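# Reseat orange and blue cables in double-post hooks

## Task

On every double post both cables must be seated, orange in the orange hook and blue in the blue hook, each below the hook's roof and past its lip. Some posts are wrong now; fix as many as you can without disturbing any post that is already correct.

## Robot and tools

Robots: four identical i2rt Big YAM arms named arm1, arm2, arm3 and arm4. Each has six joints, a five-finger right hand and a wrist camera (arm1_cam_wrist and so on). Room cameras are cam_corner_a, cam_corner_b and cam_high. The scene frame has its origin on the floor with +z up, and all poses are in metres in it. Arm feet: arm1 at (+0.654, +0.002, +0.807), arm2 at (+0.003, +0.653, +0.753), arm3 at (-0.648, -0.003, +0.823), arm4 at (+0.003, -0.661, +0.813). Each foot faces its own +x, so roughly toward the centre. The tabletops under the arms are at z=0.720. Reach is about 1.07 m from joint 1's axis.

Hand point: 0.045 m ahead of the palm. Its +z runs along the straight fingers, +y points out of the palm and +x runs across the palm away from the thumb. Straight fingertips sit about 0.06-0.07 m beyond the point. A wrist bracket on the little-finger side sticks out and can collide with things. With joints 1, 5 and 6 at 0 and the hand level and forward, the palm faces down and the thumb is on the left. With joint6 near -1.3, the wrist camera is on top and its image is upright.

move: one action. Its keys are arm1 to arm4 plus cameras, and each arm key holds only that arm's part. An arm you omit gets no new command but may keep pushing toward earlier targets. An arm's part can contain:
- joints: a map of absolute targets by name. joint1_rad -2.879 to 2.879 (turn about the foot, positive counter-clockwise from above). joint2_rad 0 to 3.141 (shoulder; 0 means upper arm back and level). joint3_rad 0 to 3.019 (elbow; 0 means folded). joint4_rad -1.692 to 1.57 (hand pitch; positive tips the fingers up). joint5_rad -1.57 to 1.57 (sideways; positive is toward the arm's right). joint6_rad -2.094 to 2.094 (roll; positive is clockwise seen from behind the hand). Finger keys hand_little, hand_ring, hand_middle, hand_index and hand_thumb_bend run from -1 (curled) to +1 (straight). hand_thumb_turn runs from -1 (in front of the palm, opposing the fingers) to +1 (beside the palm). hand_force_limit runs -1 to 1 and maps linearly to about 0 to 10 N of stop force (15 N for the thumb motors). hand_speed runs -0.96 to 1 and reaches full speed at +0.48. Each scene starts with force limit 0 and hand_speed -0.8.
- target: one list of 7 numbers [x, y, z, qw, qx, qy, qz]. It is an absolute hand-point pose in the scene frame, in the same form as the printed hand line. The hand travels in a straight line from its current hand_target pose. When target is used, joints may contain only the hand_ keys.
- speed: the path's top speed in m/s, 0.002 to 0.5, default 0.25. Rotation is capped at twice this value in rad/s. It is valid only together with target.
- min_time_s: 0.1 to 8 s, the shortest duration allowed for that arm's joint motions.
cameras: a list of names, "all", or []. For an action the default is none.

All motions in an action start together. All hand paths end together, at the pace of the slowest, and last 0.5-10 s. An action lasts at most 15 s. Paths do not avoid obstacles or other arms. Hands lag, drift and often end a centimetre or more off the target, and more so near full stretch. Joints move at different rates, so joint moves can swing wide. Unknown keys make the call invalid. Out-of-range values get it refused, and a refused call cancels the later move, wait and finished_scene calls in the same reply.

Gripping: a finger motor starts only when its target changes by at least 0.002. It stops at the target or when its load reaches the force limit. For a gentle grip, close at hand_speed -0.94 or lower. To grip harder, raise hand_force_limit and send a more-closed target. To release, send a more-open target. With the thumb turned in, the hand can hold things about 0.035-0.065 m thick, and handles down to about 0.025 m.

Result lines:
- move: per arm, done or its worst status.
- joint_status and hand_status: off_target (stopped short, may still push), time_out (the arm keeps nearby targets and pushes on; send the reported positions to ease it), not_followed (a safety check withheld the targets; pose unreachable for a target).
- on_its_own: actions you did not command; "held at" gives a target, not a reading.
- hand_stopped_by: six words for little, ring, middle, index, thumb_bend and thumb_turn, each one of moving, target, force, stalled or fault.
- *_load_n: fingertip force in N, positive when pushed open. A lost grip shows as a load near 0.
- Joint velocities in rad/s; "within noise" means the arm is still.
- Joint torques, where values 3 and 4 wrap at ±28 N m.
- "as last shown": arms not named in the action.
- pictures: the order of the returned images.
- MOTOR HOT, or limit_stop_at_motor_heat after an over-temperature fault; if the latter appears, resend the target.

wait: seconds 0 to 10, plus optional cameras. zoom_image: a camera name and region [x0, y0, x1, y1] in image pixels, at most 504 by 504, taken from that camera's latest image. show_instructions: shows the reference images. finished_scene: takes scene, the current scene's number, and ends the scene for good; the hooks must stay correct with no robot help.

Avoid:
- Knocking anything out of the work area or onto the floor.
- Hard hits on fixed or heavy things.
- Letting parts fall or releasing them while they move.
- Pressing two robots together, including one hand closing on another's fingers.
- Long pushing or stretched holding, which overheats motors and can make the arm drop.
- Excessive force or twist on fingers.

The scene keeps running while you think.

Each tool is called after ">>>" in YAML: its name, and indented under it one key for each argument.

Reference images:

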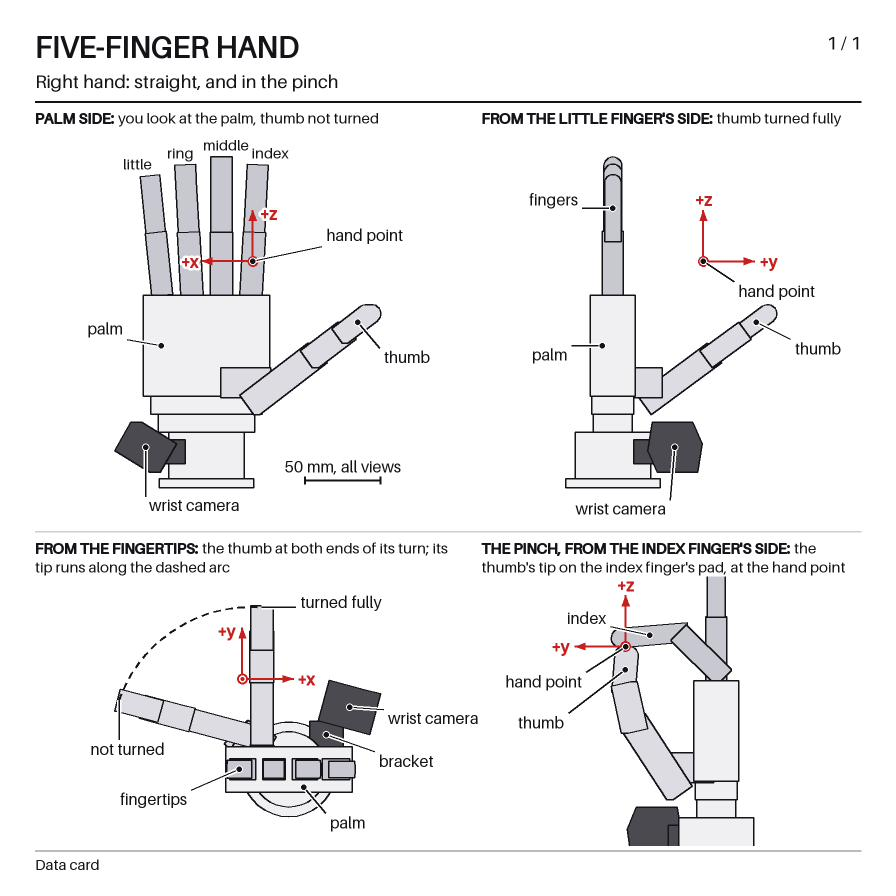

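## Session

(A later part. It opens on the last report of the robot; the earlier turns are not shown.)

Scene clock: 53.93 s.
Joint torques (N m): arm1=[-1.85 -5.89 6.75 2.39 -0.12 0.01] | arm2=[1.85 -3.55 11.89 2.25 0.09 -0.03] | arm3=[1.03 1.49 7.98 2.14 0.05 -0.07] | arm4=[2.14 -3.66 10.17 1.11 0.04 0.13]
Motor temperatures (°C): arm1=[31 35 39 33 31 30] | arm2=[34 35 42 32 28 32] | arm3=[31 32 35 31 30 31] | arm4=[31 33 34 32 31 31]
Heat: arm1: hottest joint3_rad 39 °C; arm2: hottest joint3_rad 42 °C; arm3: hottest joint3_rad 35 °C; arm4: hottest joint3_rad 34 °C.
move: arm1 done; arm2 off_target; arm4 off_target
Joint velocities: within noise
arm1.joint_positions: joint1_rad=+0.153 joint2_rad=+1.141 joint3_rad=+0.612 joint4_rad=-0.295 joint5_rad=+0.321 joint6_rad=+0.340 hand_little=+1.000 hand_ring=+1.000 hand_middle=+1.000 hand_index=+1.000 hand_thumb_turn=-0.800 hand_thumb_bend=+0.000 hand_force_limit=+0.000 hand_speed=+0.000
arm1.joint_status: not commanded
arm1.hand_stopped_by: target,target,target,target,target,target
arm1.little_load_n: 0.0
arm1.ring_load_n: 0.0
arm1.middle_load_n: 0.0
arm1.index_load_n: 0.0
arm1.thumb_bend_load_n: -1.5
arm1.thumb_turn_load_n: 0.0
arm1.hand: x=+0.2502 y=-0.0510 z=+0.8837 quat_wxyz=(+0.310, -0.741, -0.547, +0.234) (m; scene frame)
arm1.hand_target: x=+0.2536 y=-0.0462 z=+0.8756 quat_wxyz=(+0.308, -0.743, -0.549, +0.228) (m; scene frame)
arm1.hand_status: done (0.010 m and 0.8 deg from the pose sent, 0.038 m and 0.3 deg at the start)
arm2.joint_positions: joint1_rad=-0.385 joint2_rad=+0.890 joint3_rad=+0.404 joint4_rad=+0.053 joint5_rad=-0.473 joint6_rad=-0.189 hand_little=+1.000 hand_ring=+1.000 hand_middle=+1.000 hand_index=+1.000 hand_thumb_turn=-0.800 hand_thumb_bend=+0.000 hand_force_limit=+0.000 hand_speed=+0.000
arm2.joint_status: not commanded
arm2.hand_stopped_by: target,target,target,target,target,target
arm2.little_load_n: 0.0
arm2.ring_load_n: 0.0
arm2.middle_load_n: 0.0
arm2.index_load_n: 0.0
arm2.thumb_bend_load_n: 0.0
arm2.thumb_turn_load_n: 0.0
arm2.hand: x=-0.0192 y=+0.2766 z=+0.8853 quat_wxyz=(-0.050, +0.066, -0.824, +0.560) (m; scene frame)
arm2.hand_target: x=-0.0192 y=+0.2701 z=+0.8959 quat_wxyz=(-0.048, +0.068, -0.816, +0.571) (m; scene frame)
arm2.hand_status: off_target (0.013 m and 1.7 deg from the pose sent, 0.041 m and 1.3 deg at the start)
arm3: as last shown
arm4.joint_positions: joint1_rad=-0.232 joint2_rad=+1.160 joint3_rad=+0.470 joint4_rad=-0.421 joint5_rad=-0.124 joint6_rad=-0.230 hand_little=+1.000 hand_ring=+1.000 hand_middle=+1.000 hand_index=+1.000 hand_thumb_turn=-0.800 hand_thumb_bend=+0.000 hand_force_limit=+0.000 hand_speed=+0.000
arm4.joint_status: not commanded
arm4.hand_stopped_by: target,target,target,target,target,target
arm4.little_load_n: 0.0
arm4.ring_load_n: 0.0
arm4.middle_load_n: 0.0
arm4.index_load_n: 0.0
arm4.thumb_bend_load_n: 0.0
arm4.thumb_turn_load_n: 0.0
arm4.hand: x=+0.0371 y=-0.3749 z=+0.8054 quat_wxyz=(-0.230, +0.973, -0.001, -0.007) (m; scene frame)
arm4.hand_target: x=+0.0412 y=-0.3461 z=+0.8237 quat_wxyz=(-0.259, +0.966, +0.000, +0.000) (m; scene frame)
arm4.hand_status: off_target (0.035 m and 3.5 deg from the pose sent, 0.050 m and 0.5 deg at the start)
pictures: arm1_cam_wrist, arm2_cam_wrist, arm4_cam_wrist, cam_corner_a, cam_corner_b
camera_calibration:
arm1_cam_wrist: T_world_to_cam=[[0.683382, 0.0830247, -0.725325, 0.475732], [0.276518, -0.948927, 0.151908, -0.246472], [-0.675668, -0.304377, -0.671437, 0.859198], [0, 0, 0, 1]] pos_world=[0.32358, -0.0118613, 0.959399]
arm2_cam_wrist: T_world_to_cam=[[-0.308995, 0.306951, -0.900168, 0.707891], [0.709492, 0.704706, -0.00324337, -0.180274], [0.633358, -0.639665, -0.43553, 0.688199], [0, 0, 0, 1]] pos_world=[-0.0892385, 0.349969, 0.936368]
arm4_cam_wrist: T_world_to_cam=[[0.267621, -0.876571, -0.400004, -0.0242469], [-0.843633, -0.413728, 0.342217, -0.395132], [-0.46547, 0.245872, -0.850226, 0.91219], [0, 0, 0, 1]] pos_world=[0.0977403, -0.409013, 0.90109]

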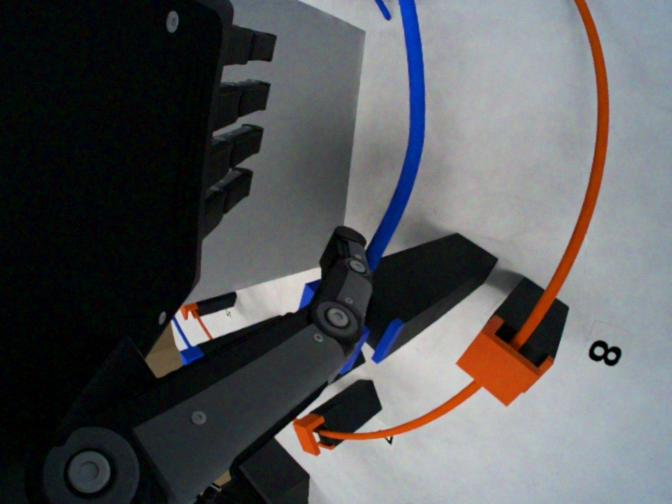

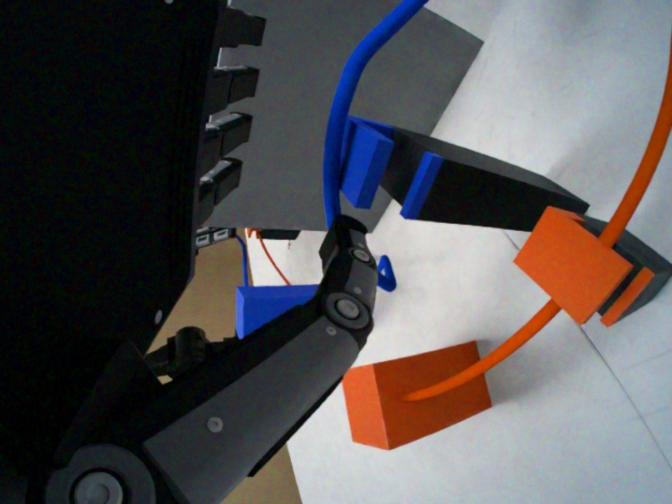

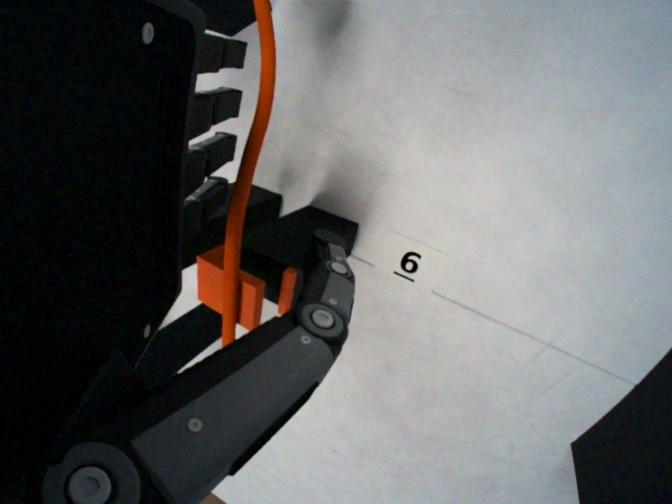

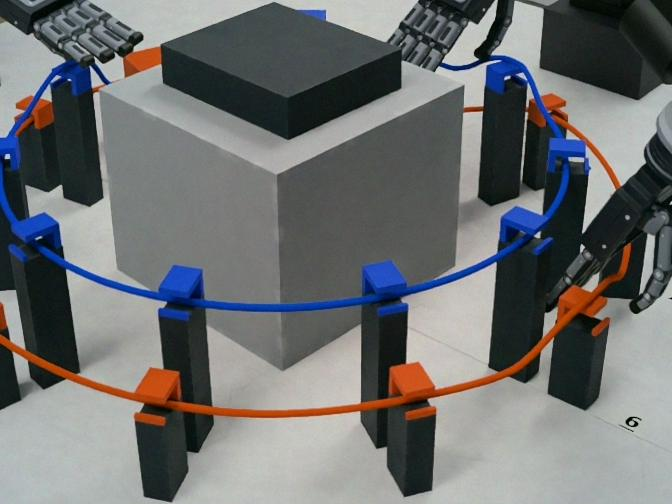

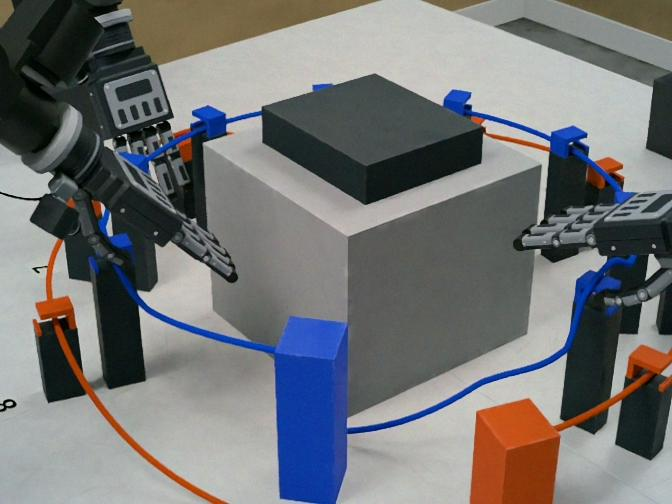

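>>> move:
  arm1: {"target": [0.266, -0.050, 0.8766, -0.3077, 0.7427, 0.5495, -0.2276], "speed": 0.1}
  arm2: {"target": [-0.0208, 0.2556, 0.8949, 0.0475, -0.0678, 0.8164, -0.5716], "speed": 0.1}
  arm4: {"target": [0.0575, -0.383, 0.834, 0.2588, -0.9659, 0, 0], "speed": 0.1}
  cameras: ["arm1_cam_wrist", "arm2_cam_wrist", "arm4_cam_wrist", "cam_corner_a", "cam_corner_b"]

Scene clock: 68.70 s.
Joint torques (N m): arm1=[0.09 -6.71 6.64 1.5 0.21 0.15] | arm2=[1.96 -3.37 13.74 2.22 0.09 -0.03] | arm3=[1.14 1.44 7.95 2.15 0.07 -0.08] | arm4=[0.56 -3.31 7.36 0.51 -0.2 -0.18]
Motor temperatures (°C): arm1=[31 35 40 33 31 30] | arm2=[34 35 43 32 28 32] | arm3=[31 32 36 31 30 30] | arm4=[31 33 37 31 31 31]
Heat: arm1: hottest joint3_rad 40 °C; arm2: hottest joint3_rad 43 °C; arm3: hottest joint3_rad 36 °C; arm4: hottest joint3_rad 37 °C.
move: arm1 done; arm2 off_target; arm4 done
Joint velocities: within noise
arm1.joint_positions: joint1_rad=+0.153 joint2_rad=+1.120 joint3_rad=+0.588 joint4_rad=-0.295 joint5_rad=+0.326 joint6_rad=+0.340 hand_little=+1.000 hand_ring=+1.000 hand_middle=+1.000 hand_index=+1.000 hand_thumb_turn=-0.800 hand_thumb_bend=+0.000 hand_force_limit=+0.000 hand_speed=+0.000
arm1.joint_status: not commanded
arm1.hand_stopped_by: target,target,target,target,target,target
arm1.little_load_n: 0.0
arm1.ring_load_n: 0.0
arm1.middle_load_n: 0.0
arm1.index_load_n: 0.0
arm1.thumb_bend_load_n: -1.5
arm1.thumb_turn_load_n: 0.0
arm1.hand: x=+0.2588 y=-0.0484 z=+0.8804 quat_wxyz=(+0.312, -0.742, -0.547, +0.231) (m; scene frame)
arm1.hand_target: x=+0.2659 y=-0.0499 z=+0.8765 quat_wxyz=(+0.308, -0.743, -0.549, +0.228) (m; scene frame)
arm1.hand_status: done (0.008 m and 0.7 deg from the pose sent, 0.017 m and 0.8 deg at the start)
arm2.joint_positions: joint1_rad=-0.376 joint2_rad=+0.938 joint3_rad=+0.404 joint4_rad=+0.087 joint5_rad=-0.463 joint6_rad=-0.184 hand_little=+1.000 hand_ring=+1.000 hand_middle=+1.000 hand_index=+1.000 hand_thumb_turn=-0.800 hand_thumb_bend=+0.000 hand_force_limit=+0.000 hand_speed=+0.000
arm2.joint_status: not commanded
arm2.hand_stopped_by: target,target,target,target,target,target
arm2.little_load_n: 0.5
arm2.ring_load_n: 0.0
arm2.middle_load_n: 0.0
arm2.index_load_n: 0.0
arm2.thumb_bend_load_n: 0.0
arm2.thumb_turn_load_n: 0.0
arm2.hand: x=-0.0191 y=+0.2711 z=+0.8750 quat_wxyz=(-0.052, +0.063, -0.829, +0.554) (m; scene frame)
arm2.hand_target: x=-0.0207 y=+0.2569 z=+0.8952 quat_wxyz=(-0.048, +0.068, -0.816, +0.572) (m; scene frame)
arm2.hand_status: off_target (0.025 m and 2.6 deg from the pose sent, 0.023 m and 1.7 deg at the start)
arm3: as last shown
arm3.little_load_n: -0.5
arm4.joint_positions: joint1_rad=-0.316 joint2_rad=+1.041 joint3_rad=+0.470 joint4_rad=-0.488 joint5_rad=-0.167 joint6_rad=-0.293 hand_little=+1.000 hand_ring=+1.000 hand_middle=+1.000 hand_index=+1.000 hand_thumb_turn=-0.800 hand_thumb_bend=+0.000 hand_force_limit=+0.000 hand_speed=+0.000
arm4.joint_status: not commanded
arm4.hand_stopped_by: target,target,target,target,target,target
arm4.little_load_n: 0.0
arm4.ring_load_n: 0.0
arm4.middle_load_n: 0.0
arm4.index_load_n: 0.0
arm4.thumb_bend_load_n: 0.0
arm4.thumb_turn_load_n: 0.0
arm4.hand: x=+0.0557 y=-0.3814 z=+0.8330 quat_wxyz=(-0.260, +0.966, -0.003, -0.001) (m; scene frame)
arm4.hand_target: x=+0.0575 y=-0.3829 z=+0.8340 quat_wxyz=(-0.259, +0.966, +0.000, +0.000) (m; scene frame)
arm4.hand_status: done (0.003 m and 0.4 deg from the pose sent, 0.036 m and 3.5 deg at the start)
pictures: arm1_cam_wrist, arm2_cam_wrist, arm4_cam_wrist, cam_corner_a, cam_corner_b
camera_calibration:
arm1_cam_wrist: T_world_to_cam=[[0.685153, 0.083687, -0.723576, 0.465261], [0.272513, -0.950687, 0.148088, -0.241614], [-0.675501, -0.298647, -0.674172, 0.866197], [0, 0, 0, 1]] pos_world=[0.332185, -0.009948, 0.956397]
arm2_cam_wrist: T_world_to_cam=[[-0.303771, 0.321545, -0.896846, 0.693498], [0.710947, 0.703154, 0.0112952, -0.188819], [0.634253, -0.634179, -0.4422, 0.684494], [0, 0, 0, 1]] pos_world=[-0.0892373, 0.34387, 0.926776]
arm4_cam_wrist: T_world_to_cam=[[0.265047, -0.852398, -0.450742, 0.0277151], [-0.850361, -0.427011, 0.307486, -0.36733], [-0.454572, 0.301795, -0.838024, 0.956535], [0, 0, 0, 1]] pos_world=[0.115105, -0.421907, 0.92704]

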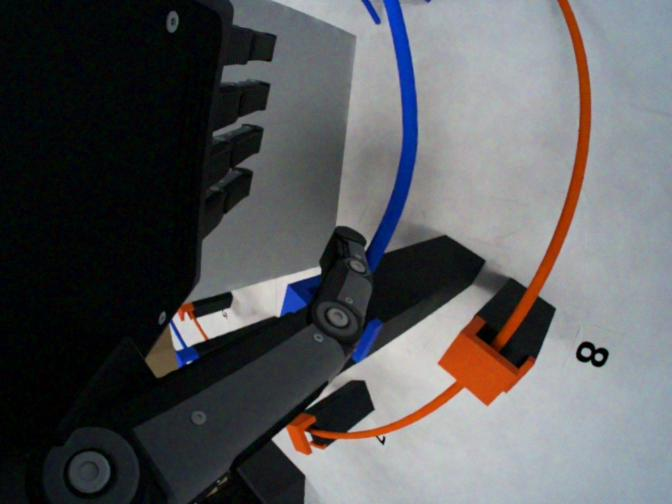

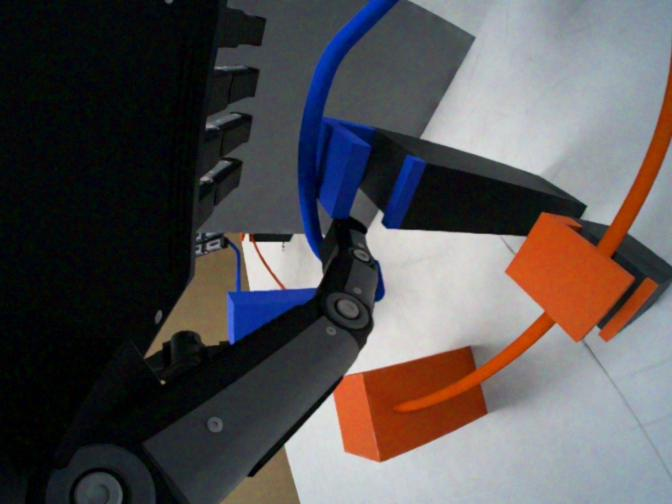

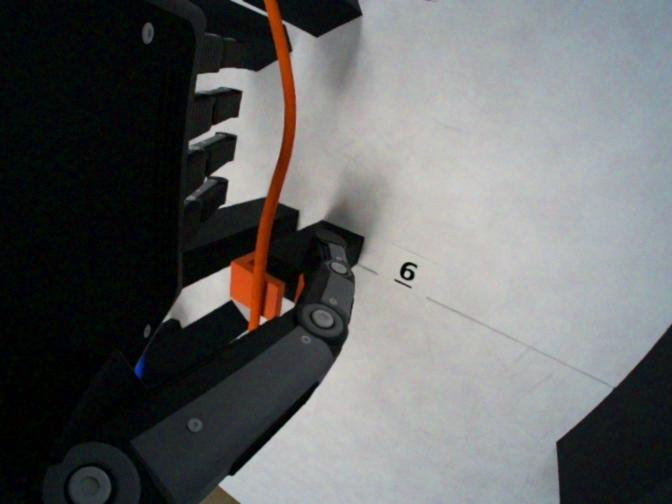

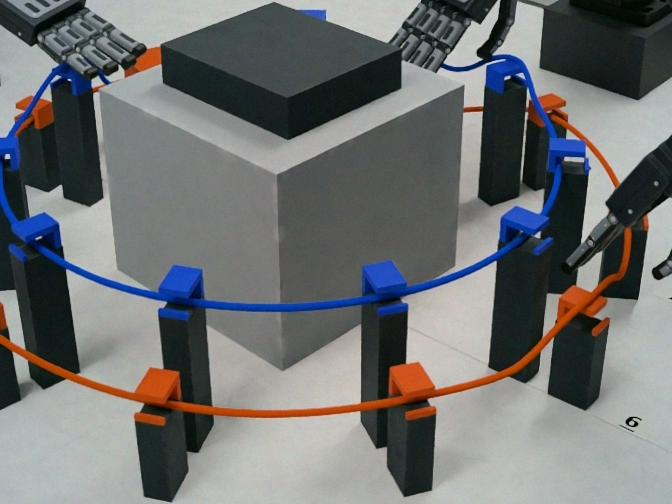

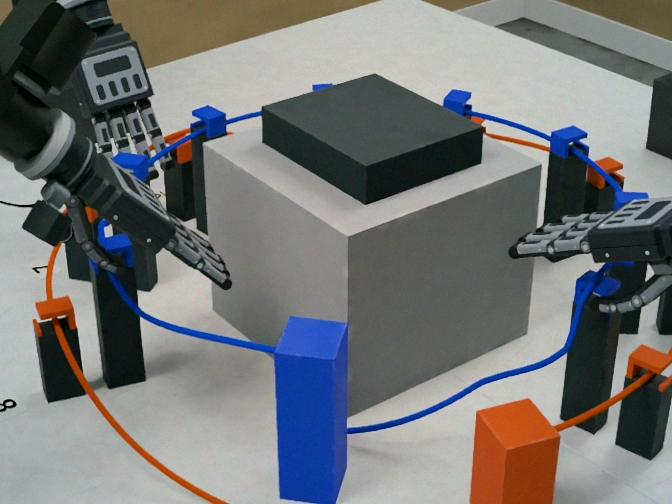

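>>> move:
  arm1: {"joints": {"joint2_rad": 1.140, "joint4_rad": -0.34, "hand_thumb_bend": 1.0}, "min_time_s": 1.2}
  arm2: {"joints": {"joint4_rad": 0.15}, "min_time_s": 0.8}
  arm4: {"joints": {"joint1_rad": -0.272, "joint2_rad": 1.178, "joint4_rad": -0.291}, "min_time_s": 1.2}
  cameras: ["arm1_cam_wrist", "arm2_cam_wrist", "arm4_cam_wrist", "cam_corner_a", "cam_corner_b"]

Scene clock: 79.70 s.
Joint torques (N m): arm1=[-0.09 -4.72 7.23 1.43 0.02 0.13] | arm2=[1.9 -3.49 13.79 2.35 0.1 -0.05] | arm3=[1.03 1.44 7.98 2.13 0.07 -0.07] | arm4=[1.67 -3.43 7.09 1.24 -0.17 -0.12]
Motor temperatures (°C): arm1=[31 36 40 33 31 30] | arm2=[34 35 45 32 28 32] | arm3=[31 32 36 31 30 30] | arm4=[31 33 37 31 31 31]
Heat: arm1: hottest joint3_rad 40 °C; arm2: hottest joint3_rad 45 °C; arm3: hottest joint3_rad 36 °C; arm4: hottest joint3_rad 37 °C.
move: arm1 done; arm2 done; arm4 done
Joint velocities: within noise
arm1.joint_positions: joint1_rad=+0.153 joint2_rad=+1.122 joint3_rad=+0.582 joint4_rad=-0.330 joint5_rad=+0.331 joint6_rad=+0.340 hand_little=+1.000 hand_ring=+1.000 hand_middle=+1.000 hand_index=+1.000 hand_thumb_turn=-0.800 hand_thumb_bend=+1.000 hand_force_limit=+0.000 hand_speed=+0.000
arm1.joint_status: all done
arm1.hand_stopped_by: target,target,target,target,target,target
arm1.little_load_n: 0.0
arm1.ring_load_n: 0.0
arm1.middle_load_n: 0.0
arm1.index_load_n: 0.0
arm1.thumb_bend_load_n: 0.0
arm1.thumb_turn_load_n: 0.0
arm1.hand: x=+0.2698 y=-0.0457 z=+0.8715 quat_wxyz=(+0.304, -0.746, -0.553, +0.212) (m; scene frame)
arm1.hand_target: x=+0.2760 y=-0.0481 z=+0.8613 quat_wxyz=(+0.294, -0.748, -0.560, +0.201) (m; scene frame)
arm1.hand_status: not commanded
arm2.joint_positions: joint1_rad=-0.375 joint2_rad=+0.938 joint3_rad=+0.404 joint4_rad=+0.130 joint5_rad=-0.463 joint6_rad=-0.183 hand_little=+1.000 hand_ring=+1.000 hand_middle=+1.000 hand_index=+1.000 hand_thumb_turn=-0.800 hand_thumb_bend=+0.000 hand_force_limit=+0.000 hand_speed=+0.000
arm2.joint_status: all done
arm2.hand_stopped_by: target,target,target,target,target,target
arm2.little_load_n: 0.0
arm2.ring_load_n: 0.0
arm2.middle_load_n: 0.0
arm2.index_load_n: 0.0
arm2.thumb_bend_load_n: 0.5
arm2.thumb_turn_load_n: 0.0
arm2.hand: x=-0.0206 y=+0.2648 z=+0.8832 quat_wxyz=(-0.046, +0.068, -0.818, +0.570) (m; scene frame)
arm2.hand_target: x=-0.0226 y=+0.2507 z=+0.9041 quat_wxyz=(-0.041, +0.073, -0.804, +0.588) (m; scene frame)
arm2.hand_status: not commanded
arm3: as last shown
arm3.little_load_n: 0.0
arm4.joint_positions: joint1_rad=-0.282 joint2_rad=+1.170 joint3_rad=+0.470 joint4_rad=-0.307 joint5_rad=-0.167 joint6_rad=-0.293 hand_little=+1.000 hand_ring=+1.000 hand_middle=+1.000 hand_index=+1.000 hand_thumb_turn=-0.800 hand_thumb_bend=+0.000 hand_force_limit=+0.000 hand_speed=+0.000
arm4.joint_status: all done
arm4.hand_stopped_by: target,target,target,target,target,target
arm4.little_load_n: 0.0
arm4.ring_load_n: 0.0
arm4.middle_load_n: 0.0
arm4.index_load_n: 0.0
arm4.thumb_bend_load_n: 0.0
arm4.thumb_turn_load_n: 0.0
arm4.hand: x=+0.0558 y=-0.3497 z=+0.8111 quat_wxyz=(-0.284, +0.959, +0.015, +0.003) (m; scene frame)
arm4.hand_target: x=+0.0542 y=-0.3452 z=+0.8109 quat_wxyz=(-0.289, +0.957, +0.027, +0.003) (m; scene frame)
arm4.hand_status: not commanded
pictures: arm1_cam_wrist, arm2_cam_wrist, arm4_cam_wrist, cam_corner_a, cam_corner_b
camera_calibration:
arm1_cam_wrist: T_world_to_cam=[[0.715629, 0.0891758, -0.692764, 0.416225], [0.263558, -0.952975, 0.149586, -0.239726], [-0.646848, -0.289632, -0.70548, 0.888519], [0, 0, 0, 1]] pos_world=[0.340056, -0.0082269, 0.951038]
arm2_cam_wrist: T_world_to_cam=[[-0.315383, 0.284985, -0.905161, 0.719302], [0.710031, 0.703697, -0.025839, -0.150781], [0.629595, -0.650842, -0.424282, 0.673529], [0, 0, 0, 1]] pos_world=[-0.0901364, 0.339475, 0.932955]
arm4_cam_wrist: T_world_to_cam=[[0.300941, -0.819855, -0.487106, 0.0837346], [-0.839928, -0.469762, 0.271744, -0.333505], [-0.451614, 0.327355, -0.82999, 0.930866], [0, 0, 0, 1]] pos_world=[0.115073, -0.392742, 0.904025]

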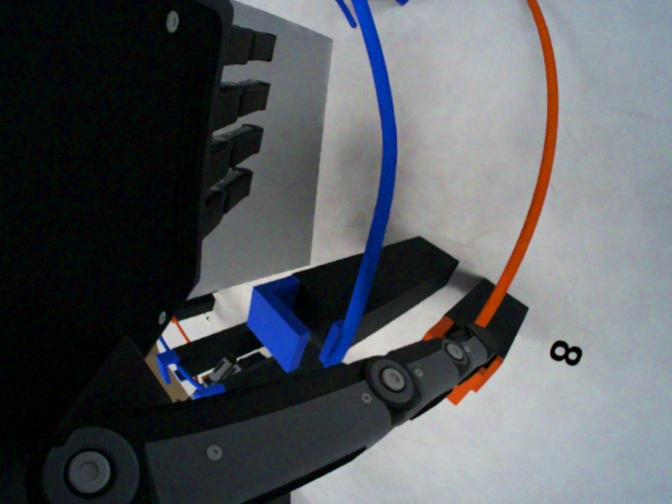

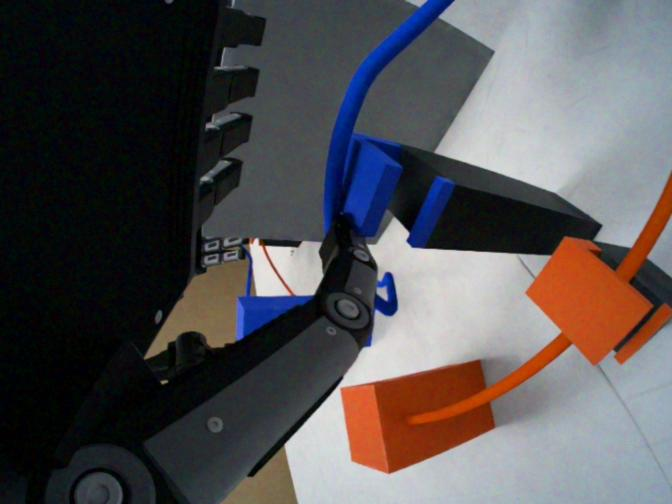

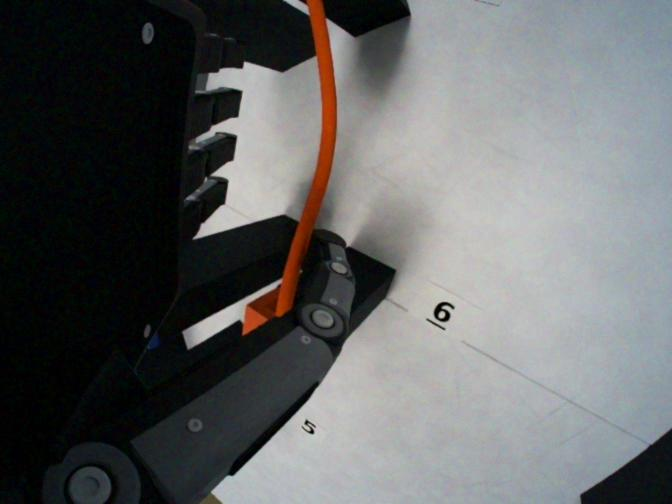

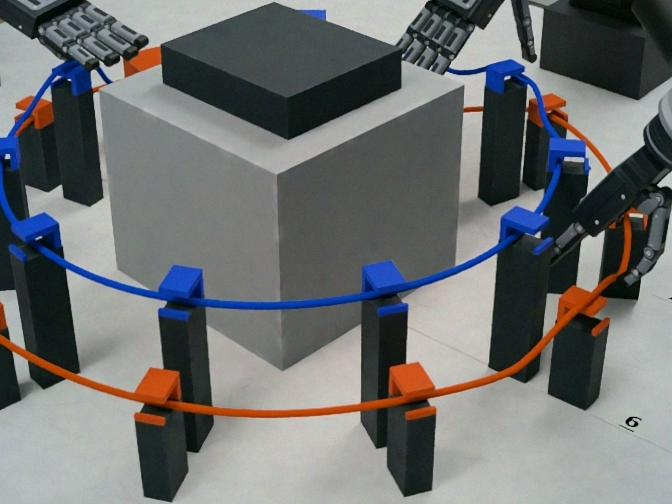

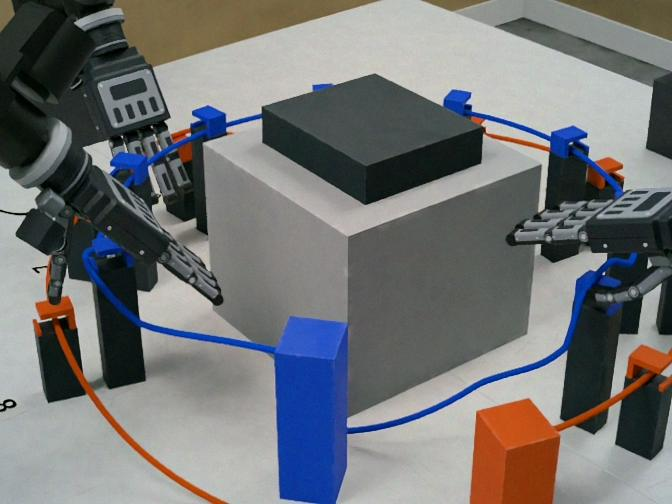

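>>> zoom_image:
  camera: "cam_corner_b"
  region: [30, 180, 230, 330]

>>> zoom_image:
  camera: "arm1_cam_wrist"
  region: [230, 220, 430, 400]

>>> zoom_image:
  camera: "cam_corner_a"
  region: [440, 30, 620, 190]

>>> zoom_image:
  camera: "cam_corner_b"
  region: [500, 160, 672, 340]

>>> zoom_image:
  camera: "arm4_cam_wrist"
  region: [220, 190, 400, 350]

>>> zoom_image:
  camera: "cam_corner_a"
  region: [500, 180, 672, 320]

>>> zoom_image:
  camera: "arm2_cam_wrist"
  region: [280, 110, 480, 310]

Scaled by 2.520 from the camera's 672x504 image, which has a finer 960x720 frame.

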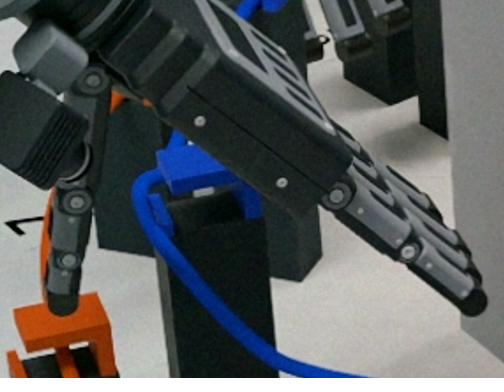

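Scaled by 2.520 from the camera's 672x504 image, which has a finer 960x720 frame.

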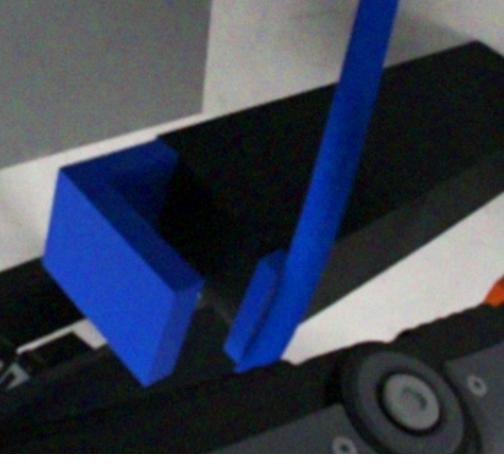

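Scaled by 2.800 from the camera's 672x504 image, which has a finer 960x720 frame.

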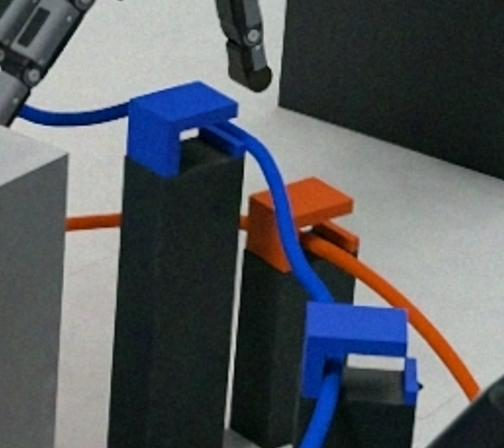

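Scaled by 2.800 from the camera's 672x504 image, which has a finer 960x720 frame.

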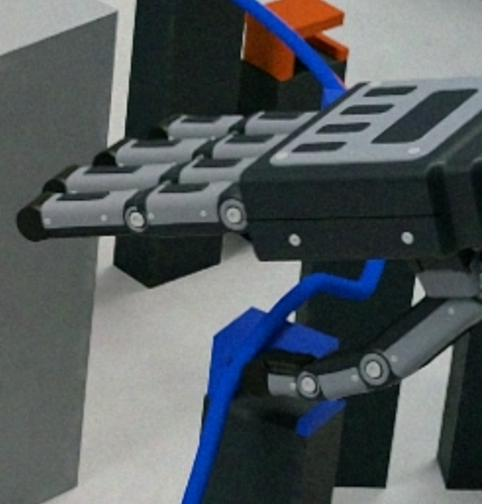

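Scaled by 2.800 from the camera's 672x504 image, which has a finer 960x720 frame.

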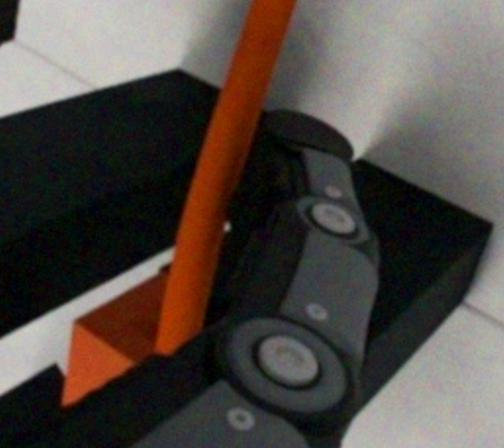

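Scaled by 2.930 from the camera's 672x504 image, which has a finer 960x720 frame.

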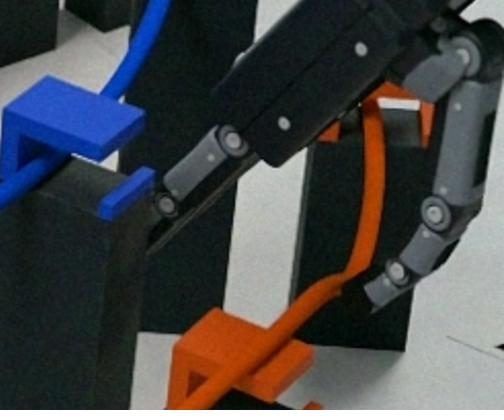

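Scaled by 2.520 from the camera's 672x504 image, which has a finer 960x720 frame.

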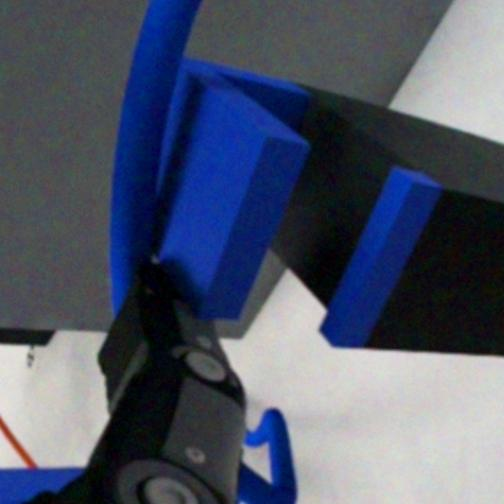

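>>> move:
  arm1: {"joints": {"joint2_rad": 1.178, "joint4_rad": -0.36, "hand_thumb_bend": 0.0}, "min_time_s": 2.0}
  arm2: {"joints": {"hand_index": 0.05, "hand_thumb_bend": -0.1, "hand_speed": -0.4}}
  arm4: {"joints": {"hand_index": 0.05, "hand_thumb_bend": -0.15, "hand_speed": -0.4}}
  cameras: ["arm1_cam_wrist", "arm2_cam_wrist", "arm4_cam_wrist", "cam_corner_a", "cam_corner_b"]

Scene clock: 86.97 s.
Joint torques (N m): arm1=[-0.38 -4.54 7.24 1.25 0.21 0.16] | arm2=[1.9 -3.43 13.76 2.33 0.1 -0.05] | arm3=[1.14 1.44 7.97 2.13 0.07 -0.07] | arm4=[2.02 -3.37 6.93 1.39 -0.16 -0.18]
Motor temperatures (°C): arm1=[31 36 40 33 31 30] | arm2=[33 35 46 32 28 32] | arm3=[31 32 37 31 30 30] | arm4=[31 33 37 31 31 31]
Heat: arm1: hottest joint3_rad 40 °C; arm2: hottest joint3_rad 46 °C; arm3: hottest joint3_rad 37 °C; arm4: hottest joint3_rad 37 °C.
move: arm1 done; arm2 done; arm4 done
Joint velocities: within noise
arm1.joint_positions: joint1_rad=+0.153 joint2_rad=+1.160 joint3_rad=+0.578 joint4_rad=-0.351 joint5_rad=+0.326 joint6_rad=+0.340 hand_little=+1.000 hand_ring=+1.000 hand_middle=+1.000 hand_index=+1.000 hand_thumb_turn=-0.800 hand_thumb_bend=+0.001 hand_force_limit=+0.000 hand_speed=+0.000
arm1.joint_status: all done
arm1.hand_stopped_by: target,target,target,target,target,target
arm1.little_load_n: 0.0
arm1.ring_load_n: 0.0
arm1.middle_load_n: 0.0
arm1.index_load_n: 0.0
arm1.thumb_bend_load_n: 0.5
arm1.thumb_turn_load_n: 0.0
arm1.hand: x=+0.2796 y=-0.0449 z=+0.8532 quat_wxyz=(+0.289, -0.750, -0.564, +0.187) (m; scene frame)
arm1.hand_target: x=+0.2840 y=-0.0468 z=+0.8453 quat_wxyz=(+0.282, -0.752, -0.569, +0.177) (m; scene frame)
arm1.hand_status: not commanded
arm2.joint_positions: joint1_rad=-0.375 joint2_rad=+0.938 joint3_rad=+0.404 joint4_rad=+0.130 joint5_rad=-0.463 joint6_rad=-0.183 hand_little=+1.000 hand_ring=+1.000 hand_middle=+1.000 hand_index=+0.050 hand_thumb_turn=-0.800 hand_thumb_bend=-0.100 hand_force_limit=+0.000 hand_speed=-0.400
arm2.joint_status: all done
arm2.hand_stopped_by: target,target,target,target,target,target
arm2.little_load_n: 0.0
arm2.ring_load_n: 0.0
arm2.middle_load_n: -0.5
arm2.index_load_n: 0.0
arm2.thumb_bend_load_n: 0.0
arm2.thumb_turn_load_n: 0.0
arm2.hand: x=-0.0206 y=+0.2648 z=+0.8832 quat_wxyz=(-0.046, +0.068, -0.818, +0.570) (m; scene frame)
arm2.hand_target: x=-0.0226 y=+0.2507 z=+0.9041 quat_wxyz=(-0.041, +0.073, -0.804, +0.588) (m; scene frame)
arm2.hand_status: not commanded
arm3: as last shown
arm4.joint_positions: joint1_rad=-0.282 joint2_rad=+1.170 joint3_rad=+0.470 joint4_rad=-0.307 joint5_rad=-0.167 joint6_rad=-0.294 hand_little=+1.000 hand_ring=+1.000 hand_middle=+1.000 hand_index=+0.050 hand_thumb_turn=-0.800 hand_thumb_bend=-0.150 hand_force_limit=+0.000 hand_speed=-0.400
arm4.joint_status: all done
arm4.hand_stopped_by: target,target,target,target,target,target
arm4.little_load_n: 0.0
arm4.ring_load_n: 0.0
arm4.middle_load_n: 0.0
arm4.index_load_n: 0.0
arm4.thumb_bend_load_n: 0.0
arm4.thumb_turn_load_n: 0.0
arm4.hand: x=+0.0559 y=-0.3497 z=+0.8111 quat_wxyz=(-0.284, +0.959, +0.016, +0.003) (m; scene frame)
arm4.hand_target: x=+0.0542 y=-0.3452 z=+0.8109 quat_wxyz=(-0.289, +0.957, +0.027, +0.004) (m; scene frame)
arm4.hand_status: not commanded
pictures: arm1_cam_wrist, arm2_cam_wrist, arm4_cam_wrist, cam_corner_a, cam_corner_b
camera_calibration:
arm1_cam_wrist: T_world_to_cam=[[0.757313, 0.0958971, -0.645972, 0.345184], [0.256386, -0.9534, 0.159042, -0.244841], [-0.600618, -0.286063, -0.74661, 0.904401], [0, 0, 0, 1]] pos_world=[0.344561, -0.00781833, 0.937153]
arm2_cam_wrist: T_world_to_cam=[[-0.315035, 0.285056, -0.90526, 0.719401], [0.710174, 0.703561, -0.0256008, -0.150944], [0.629608, -0.650957, -0.424085, 0.673387], [0, 0, 0, 1]] pos_world=[-0.0901363, 0.339475, 0.932954]
arm4_cam_wrist: T_world_to_cam=[[0.302013, -0.819563, -0.486933, 0.0835703], [-0.839661, -0.470551, 0.271204, -0.333356], [-0.451396, 0.326952, -0.830268, 0.930935], [0, 0, 0, 1]] pos_world=[0.115075, -0.392741, 0.904026]

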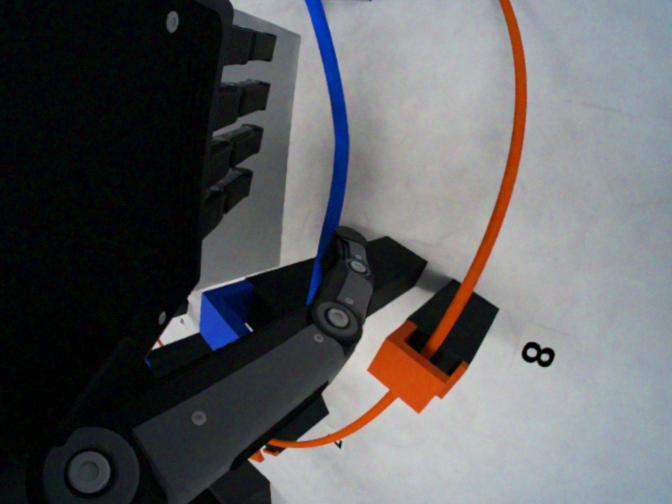

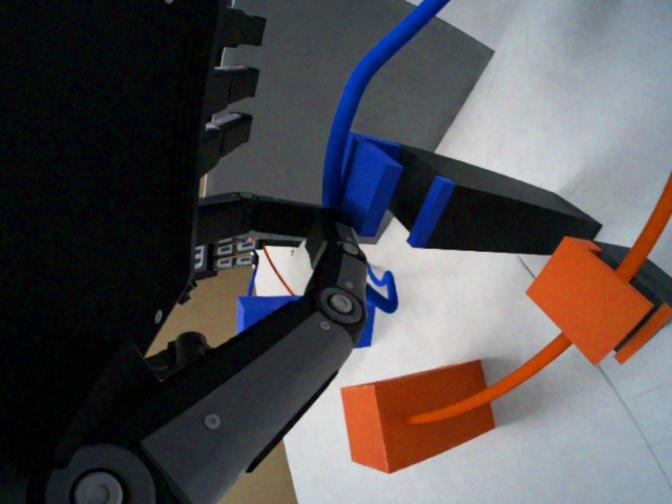

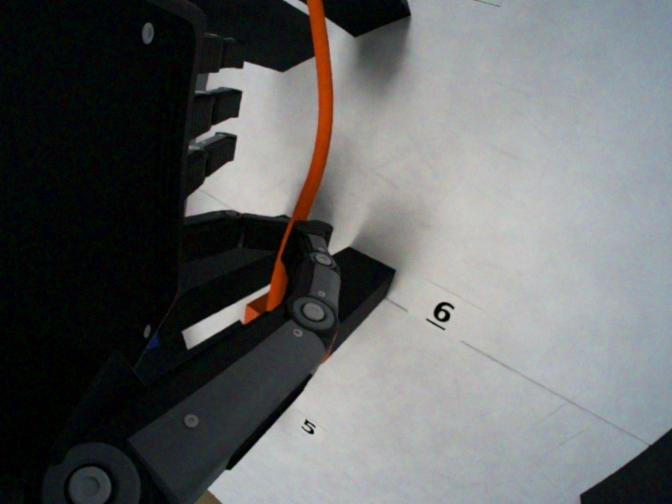

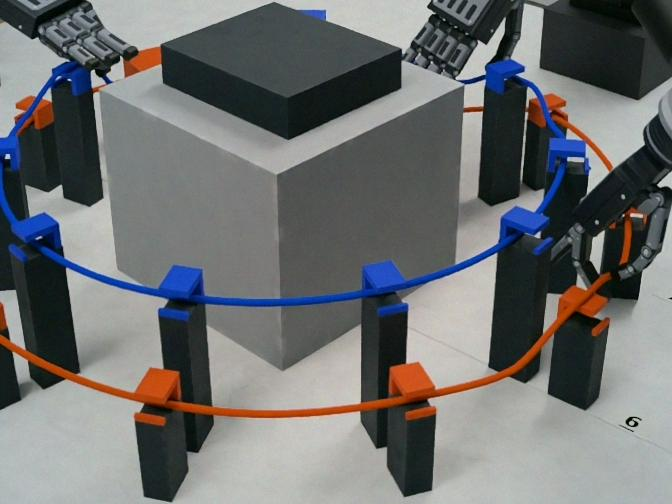

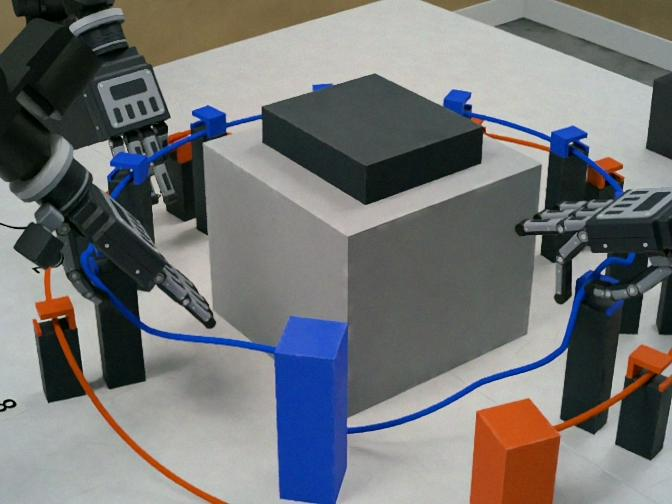

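>>> zoom_image:
  camera: "cam_corner_b"
  region: [520, 180, 660, 330]

>>> zoom_image:
  camera: "cam_corner_b"
  region: [40, 200, 180, 340]

>>> zoom_image:
  camera: "cam_corner_a"
  region: [540, 190, 672, 320]

>>> zoom_image:
  camera: "arm4_cam_wrist"
  region: [220, 190, 360, 330]

>>> zoom_image:
  camera: "arm1_cam_wrist"
  region: [190, 200, 390, 380]

>>> zoom_image:
  camera: "cam_corner_a"
  region: [440, 30, 580, 150]

>>> zoom_image:
  camera: "arm2_cam_wrist"
  region: [270, 130, 430, 320]

Scaled by 3.360 from the camera's 672x504 image, which has a finer 960x720 frame.

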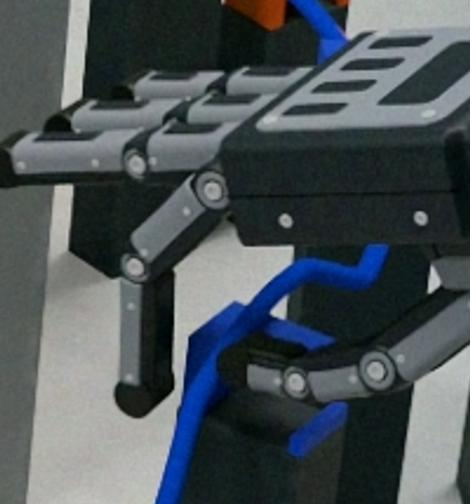

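Scaled by 3.600 from the camera's 672x504 image, which has a finer 960x720 frame.

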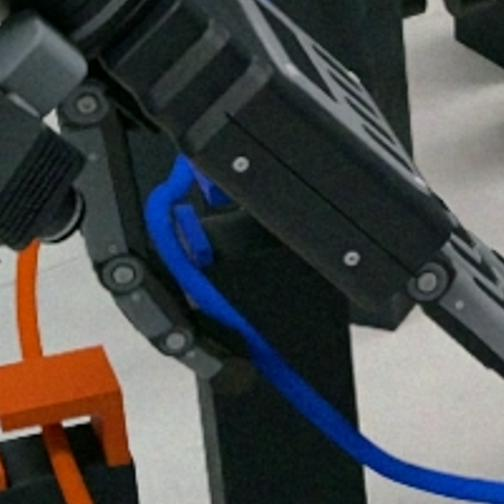

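Scaled by 3.818 from the camera's 672x504 image, which has a finer 960x720 frame.

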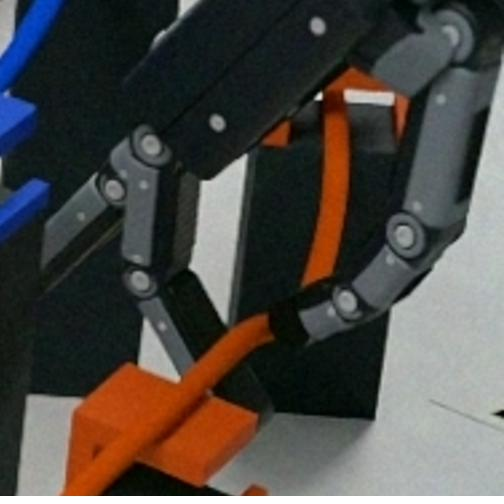

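Scaled by 3.600 from the camera's 672x504 image, which has a finer 960x720 frame.

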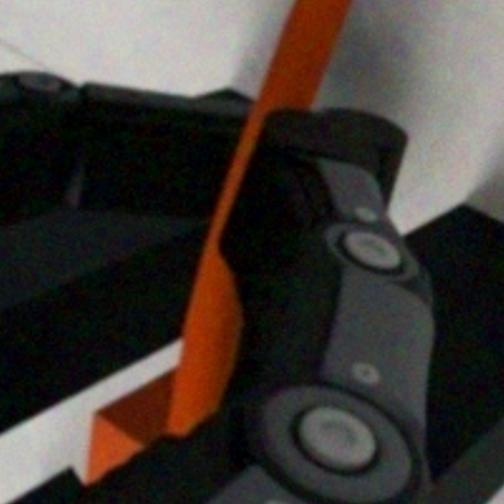

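Scaled by 2.520 from the camera's 672x504 image, which has a finer 960x720 frame.

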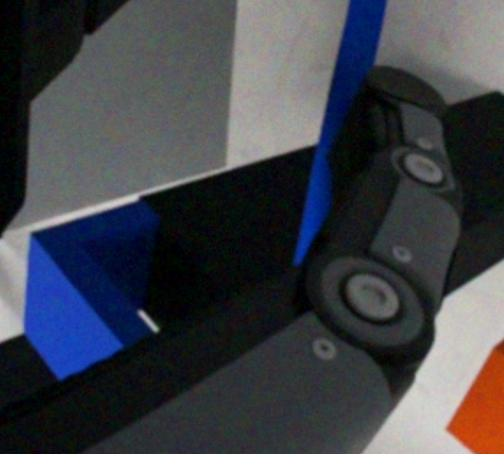

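Scaled by 3.600 from the camera's 672x504 image, which has a finer 960x720 frame.

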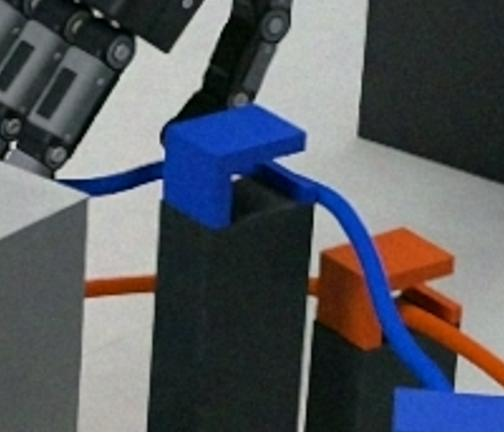

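Scaled by 2.653 from the camera's 672x504 image, which has a finer 960x720 frame.

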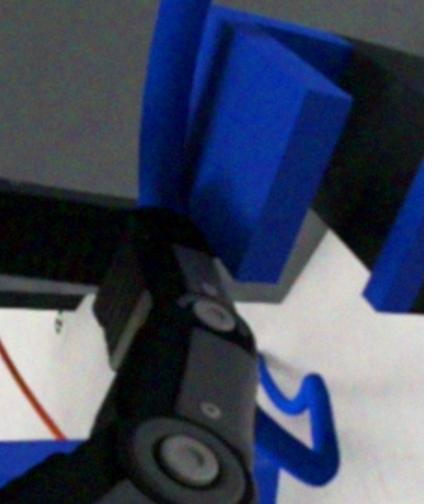

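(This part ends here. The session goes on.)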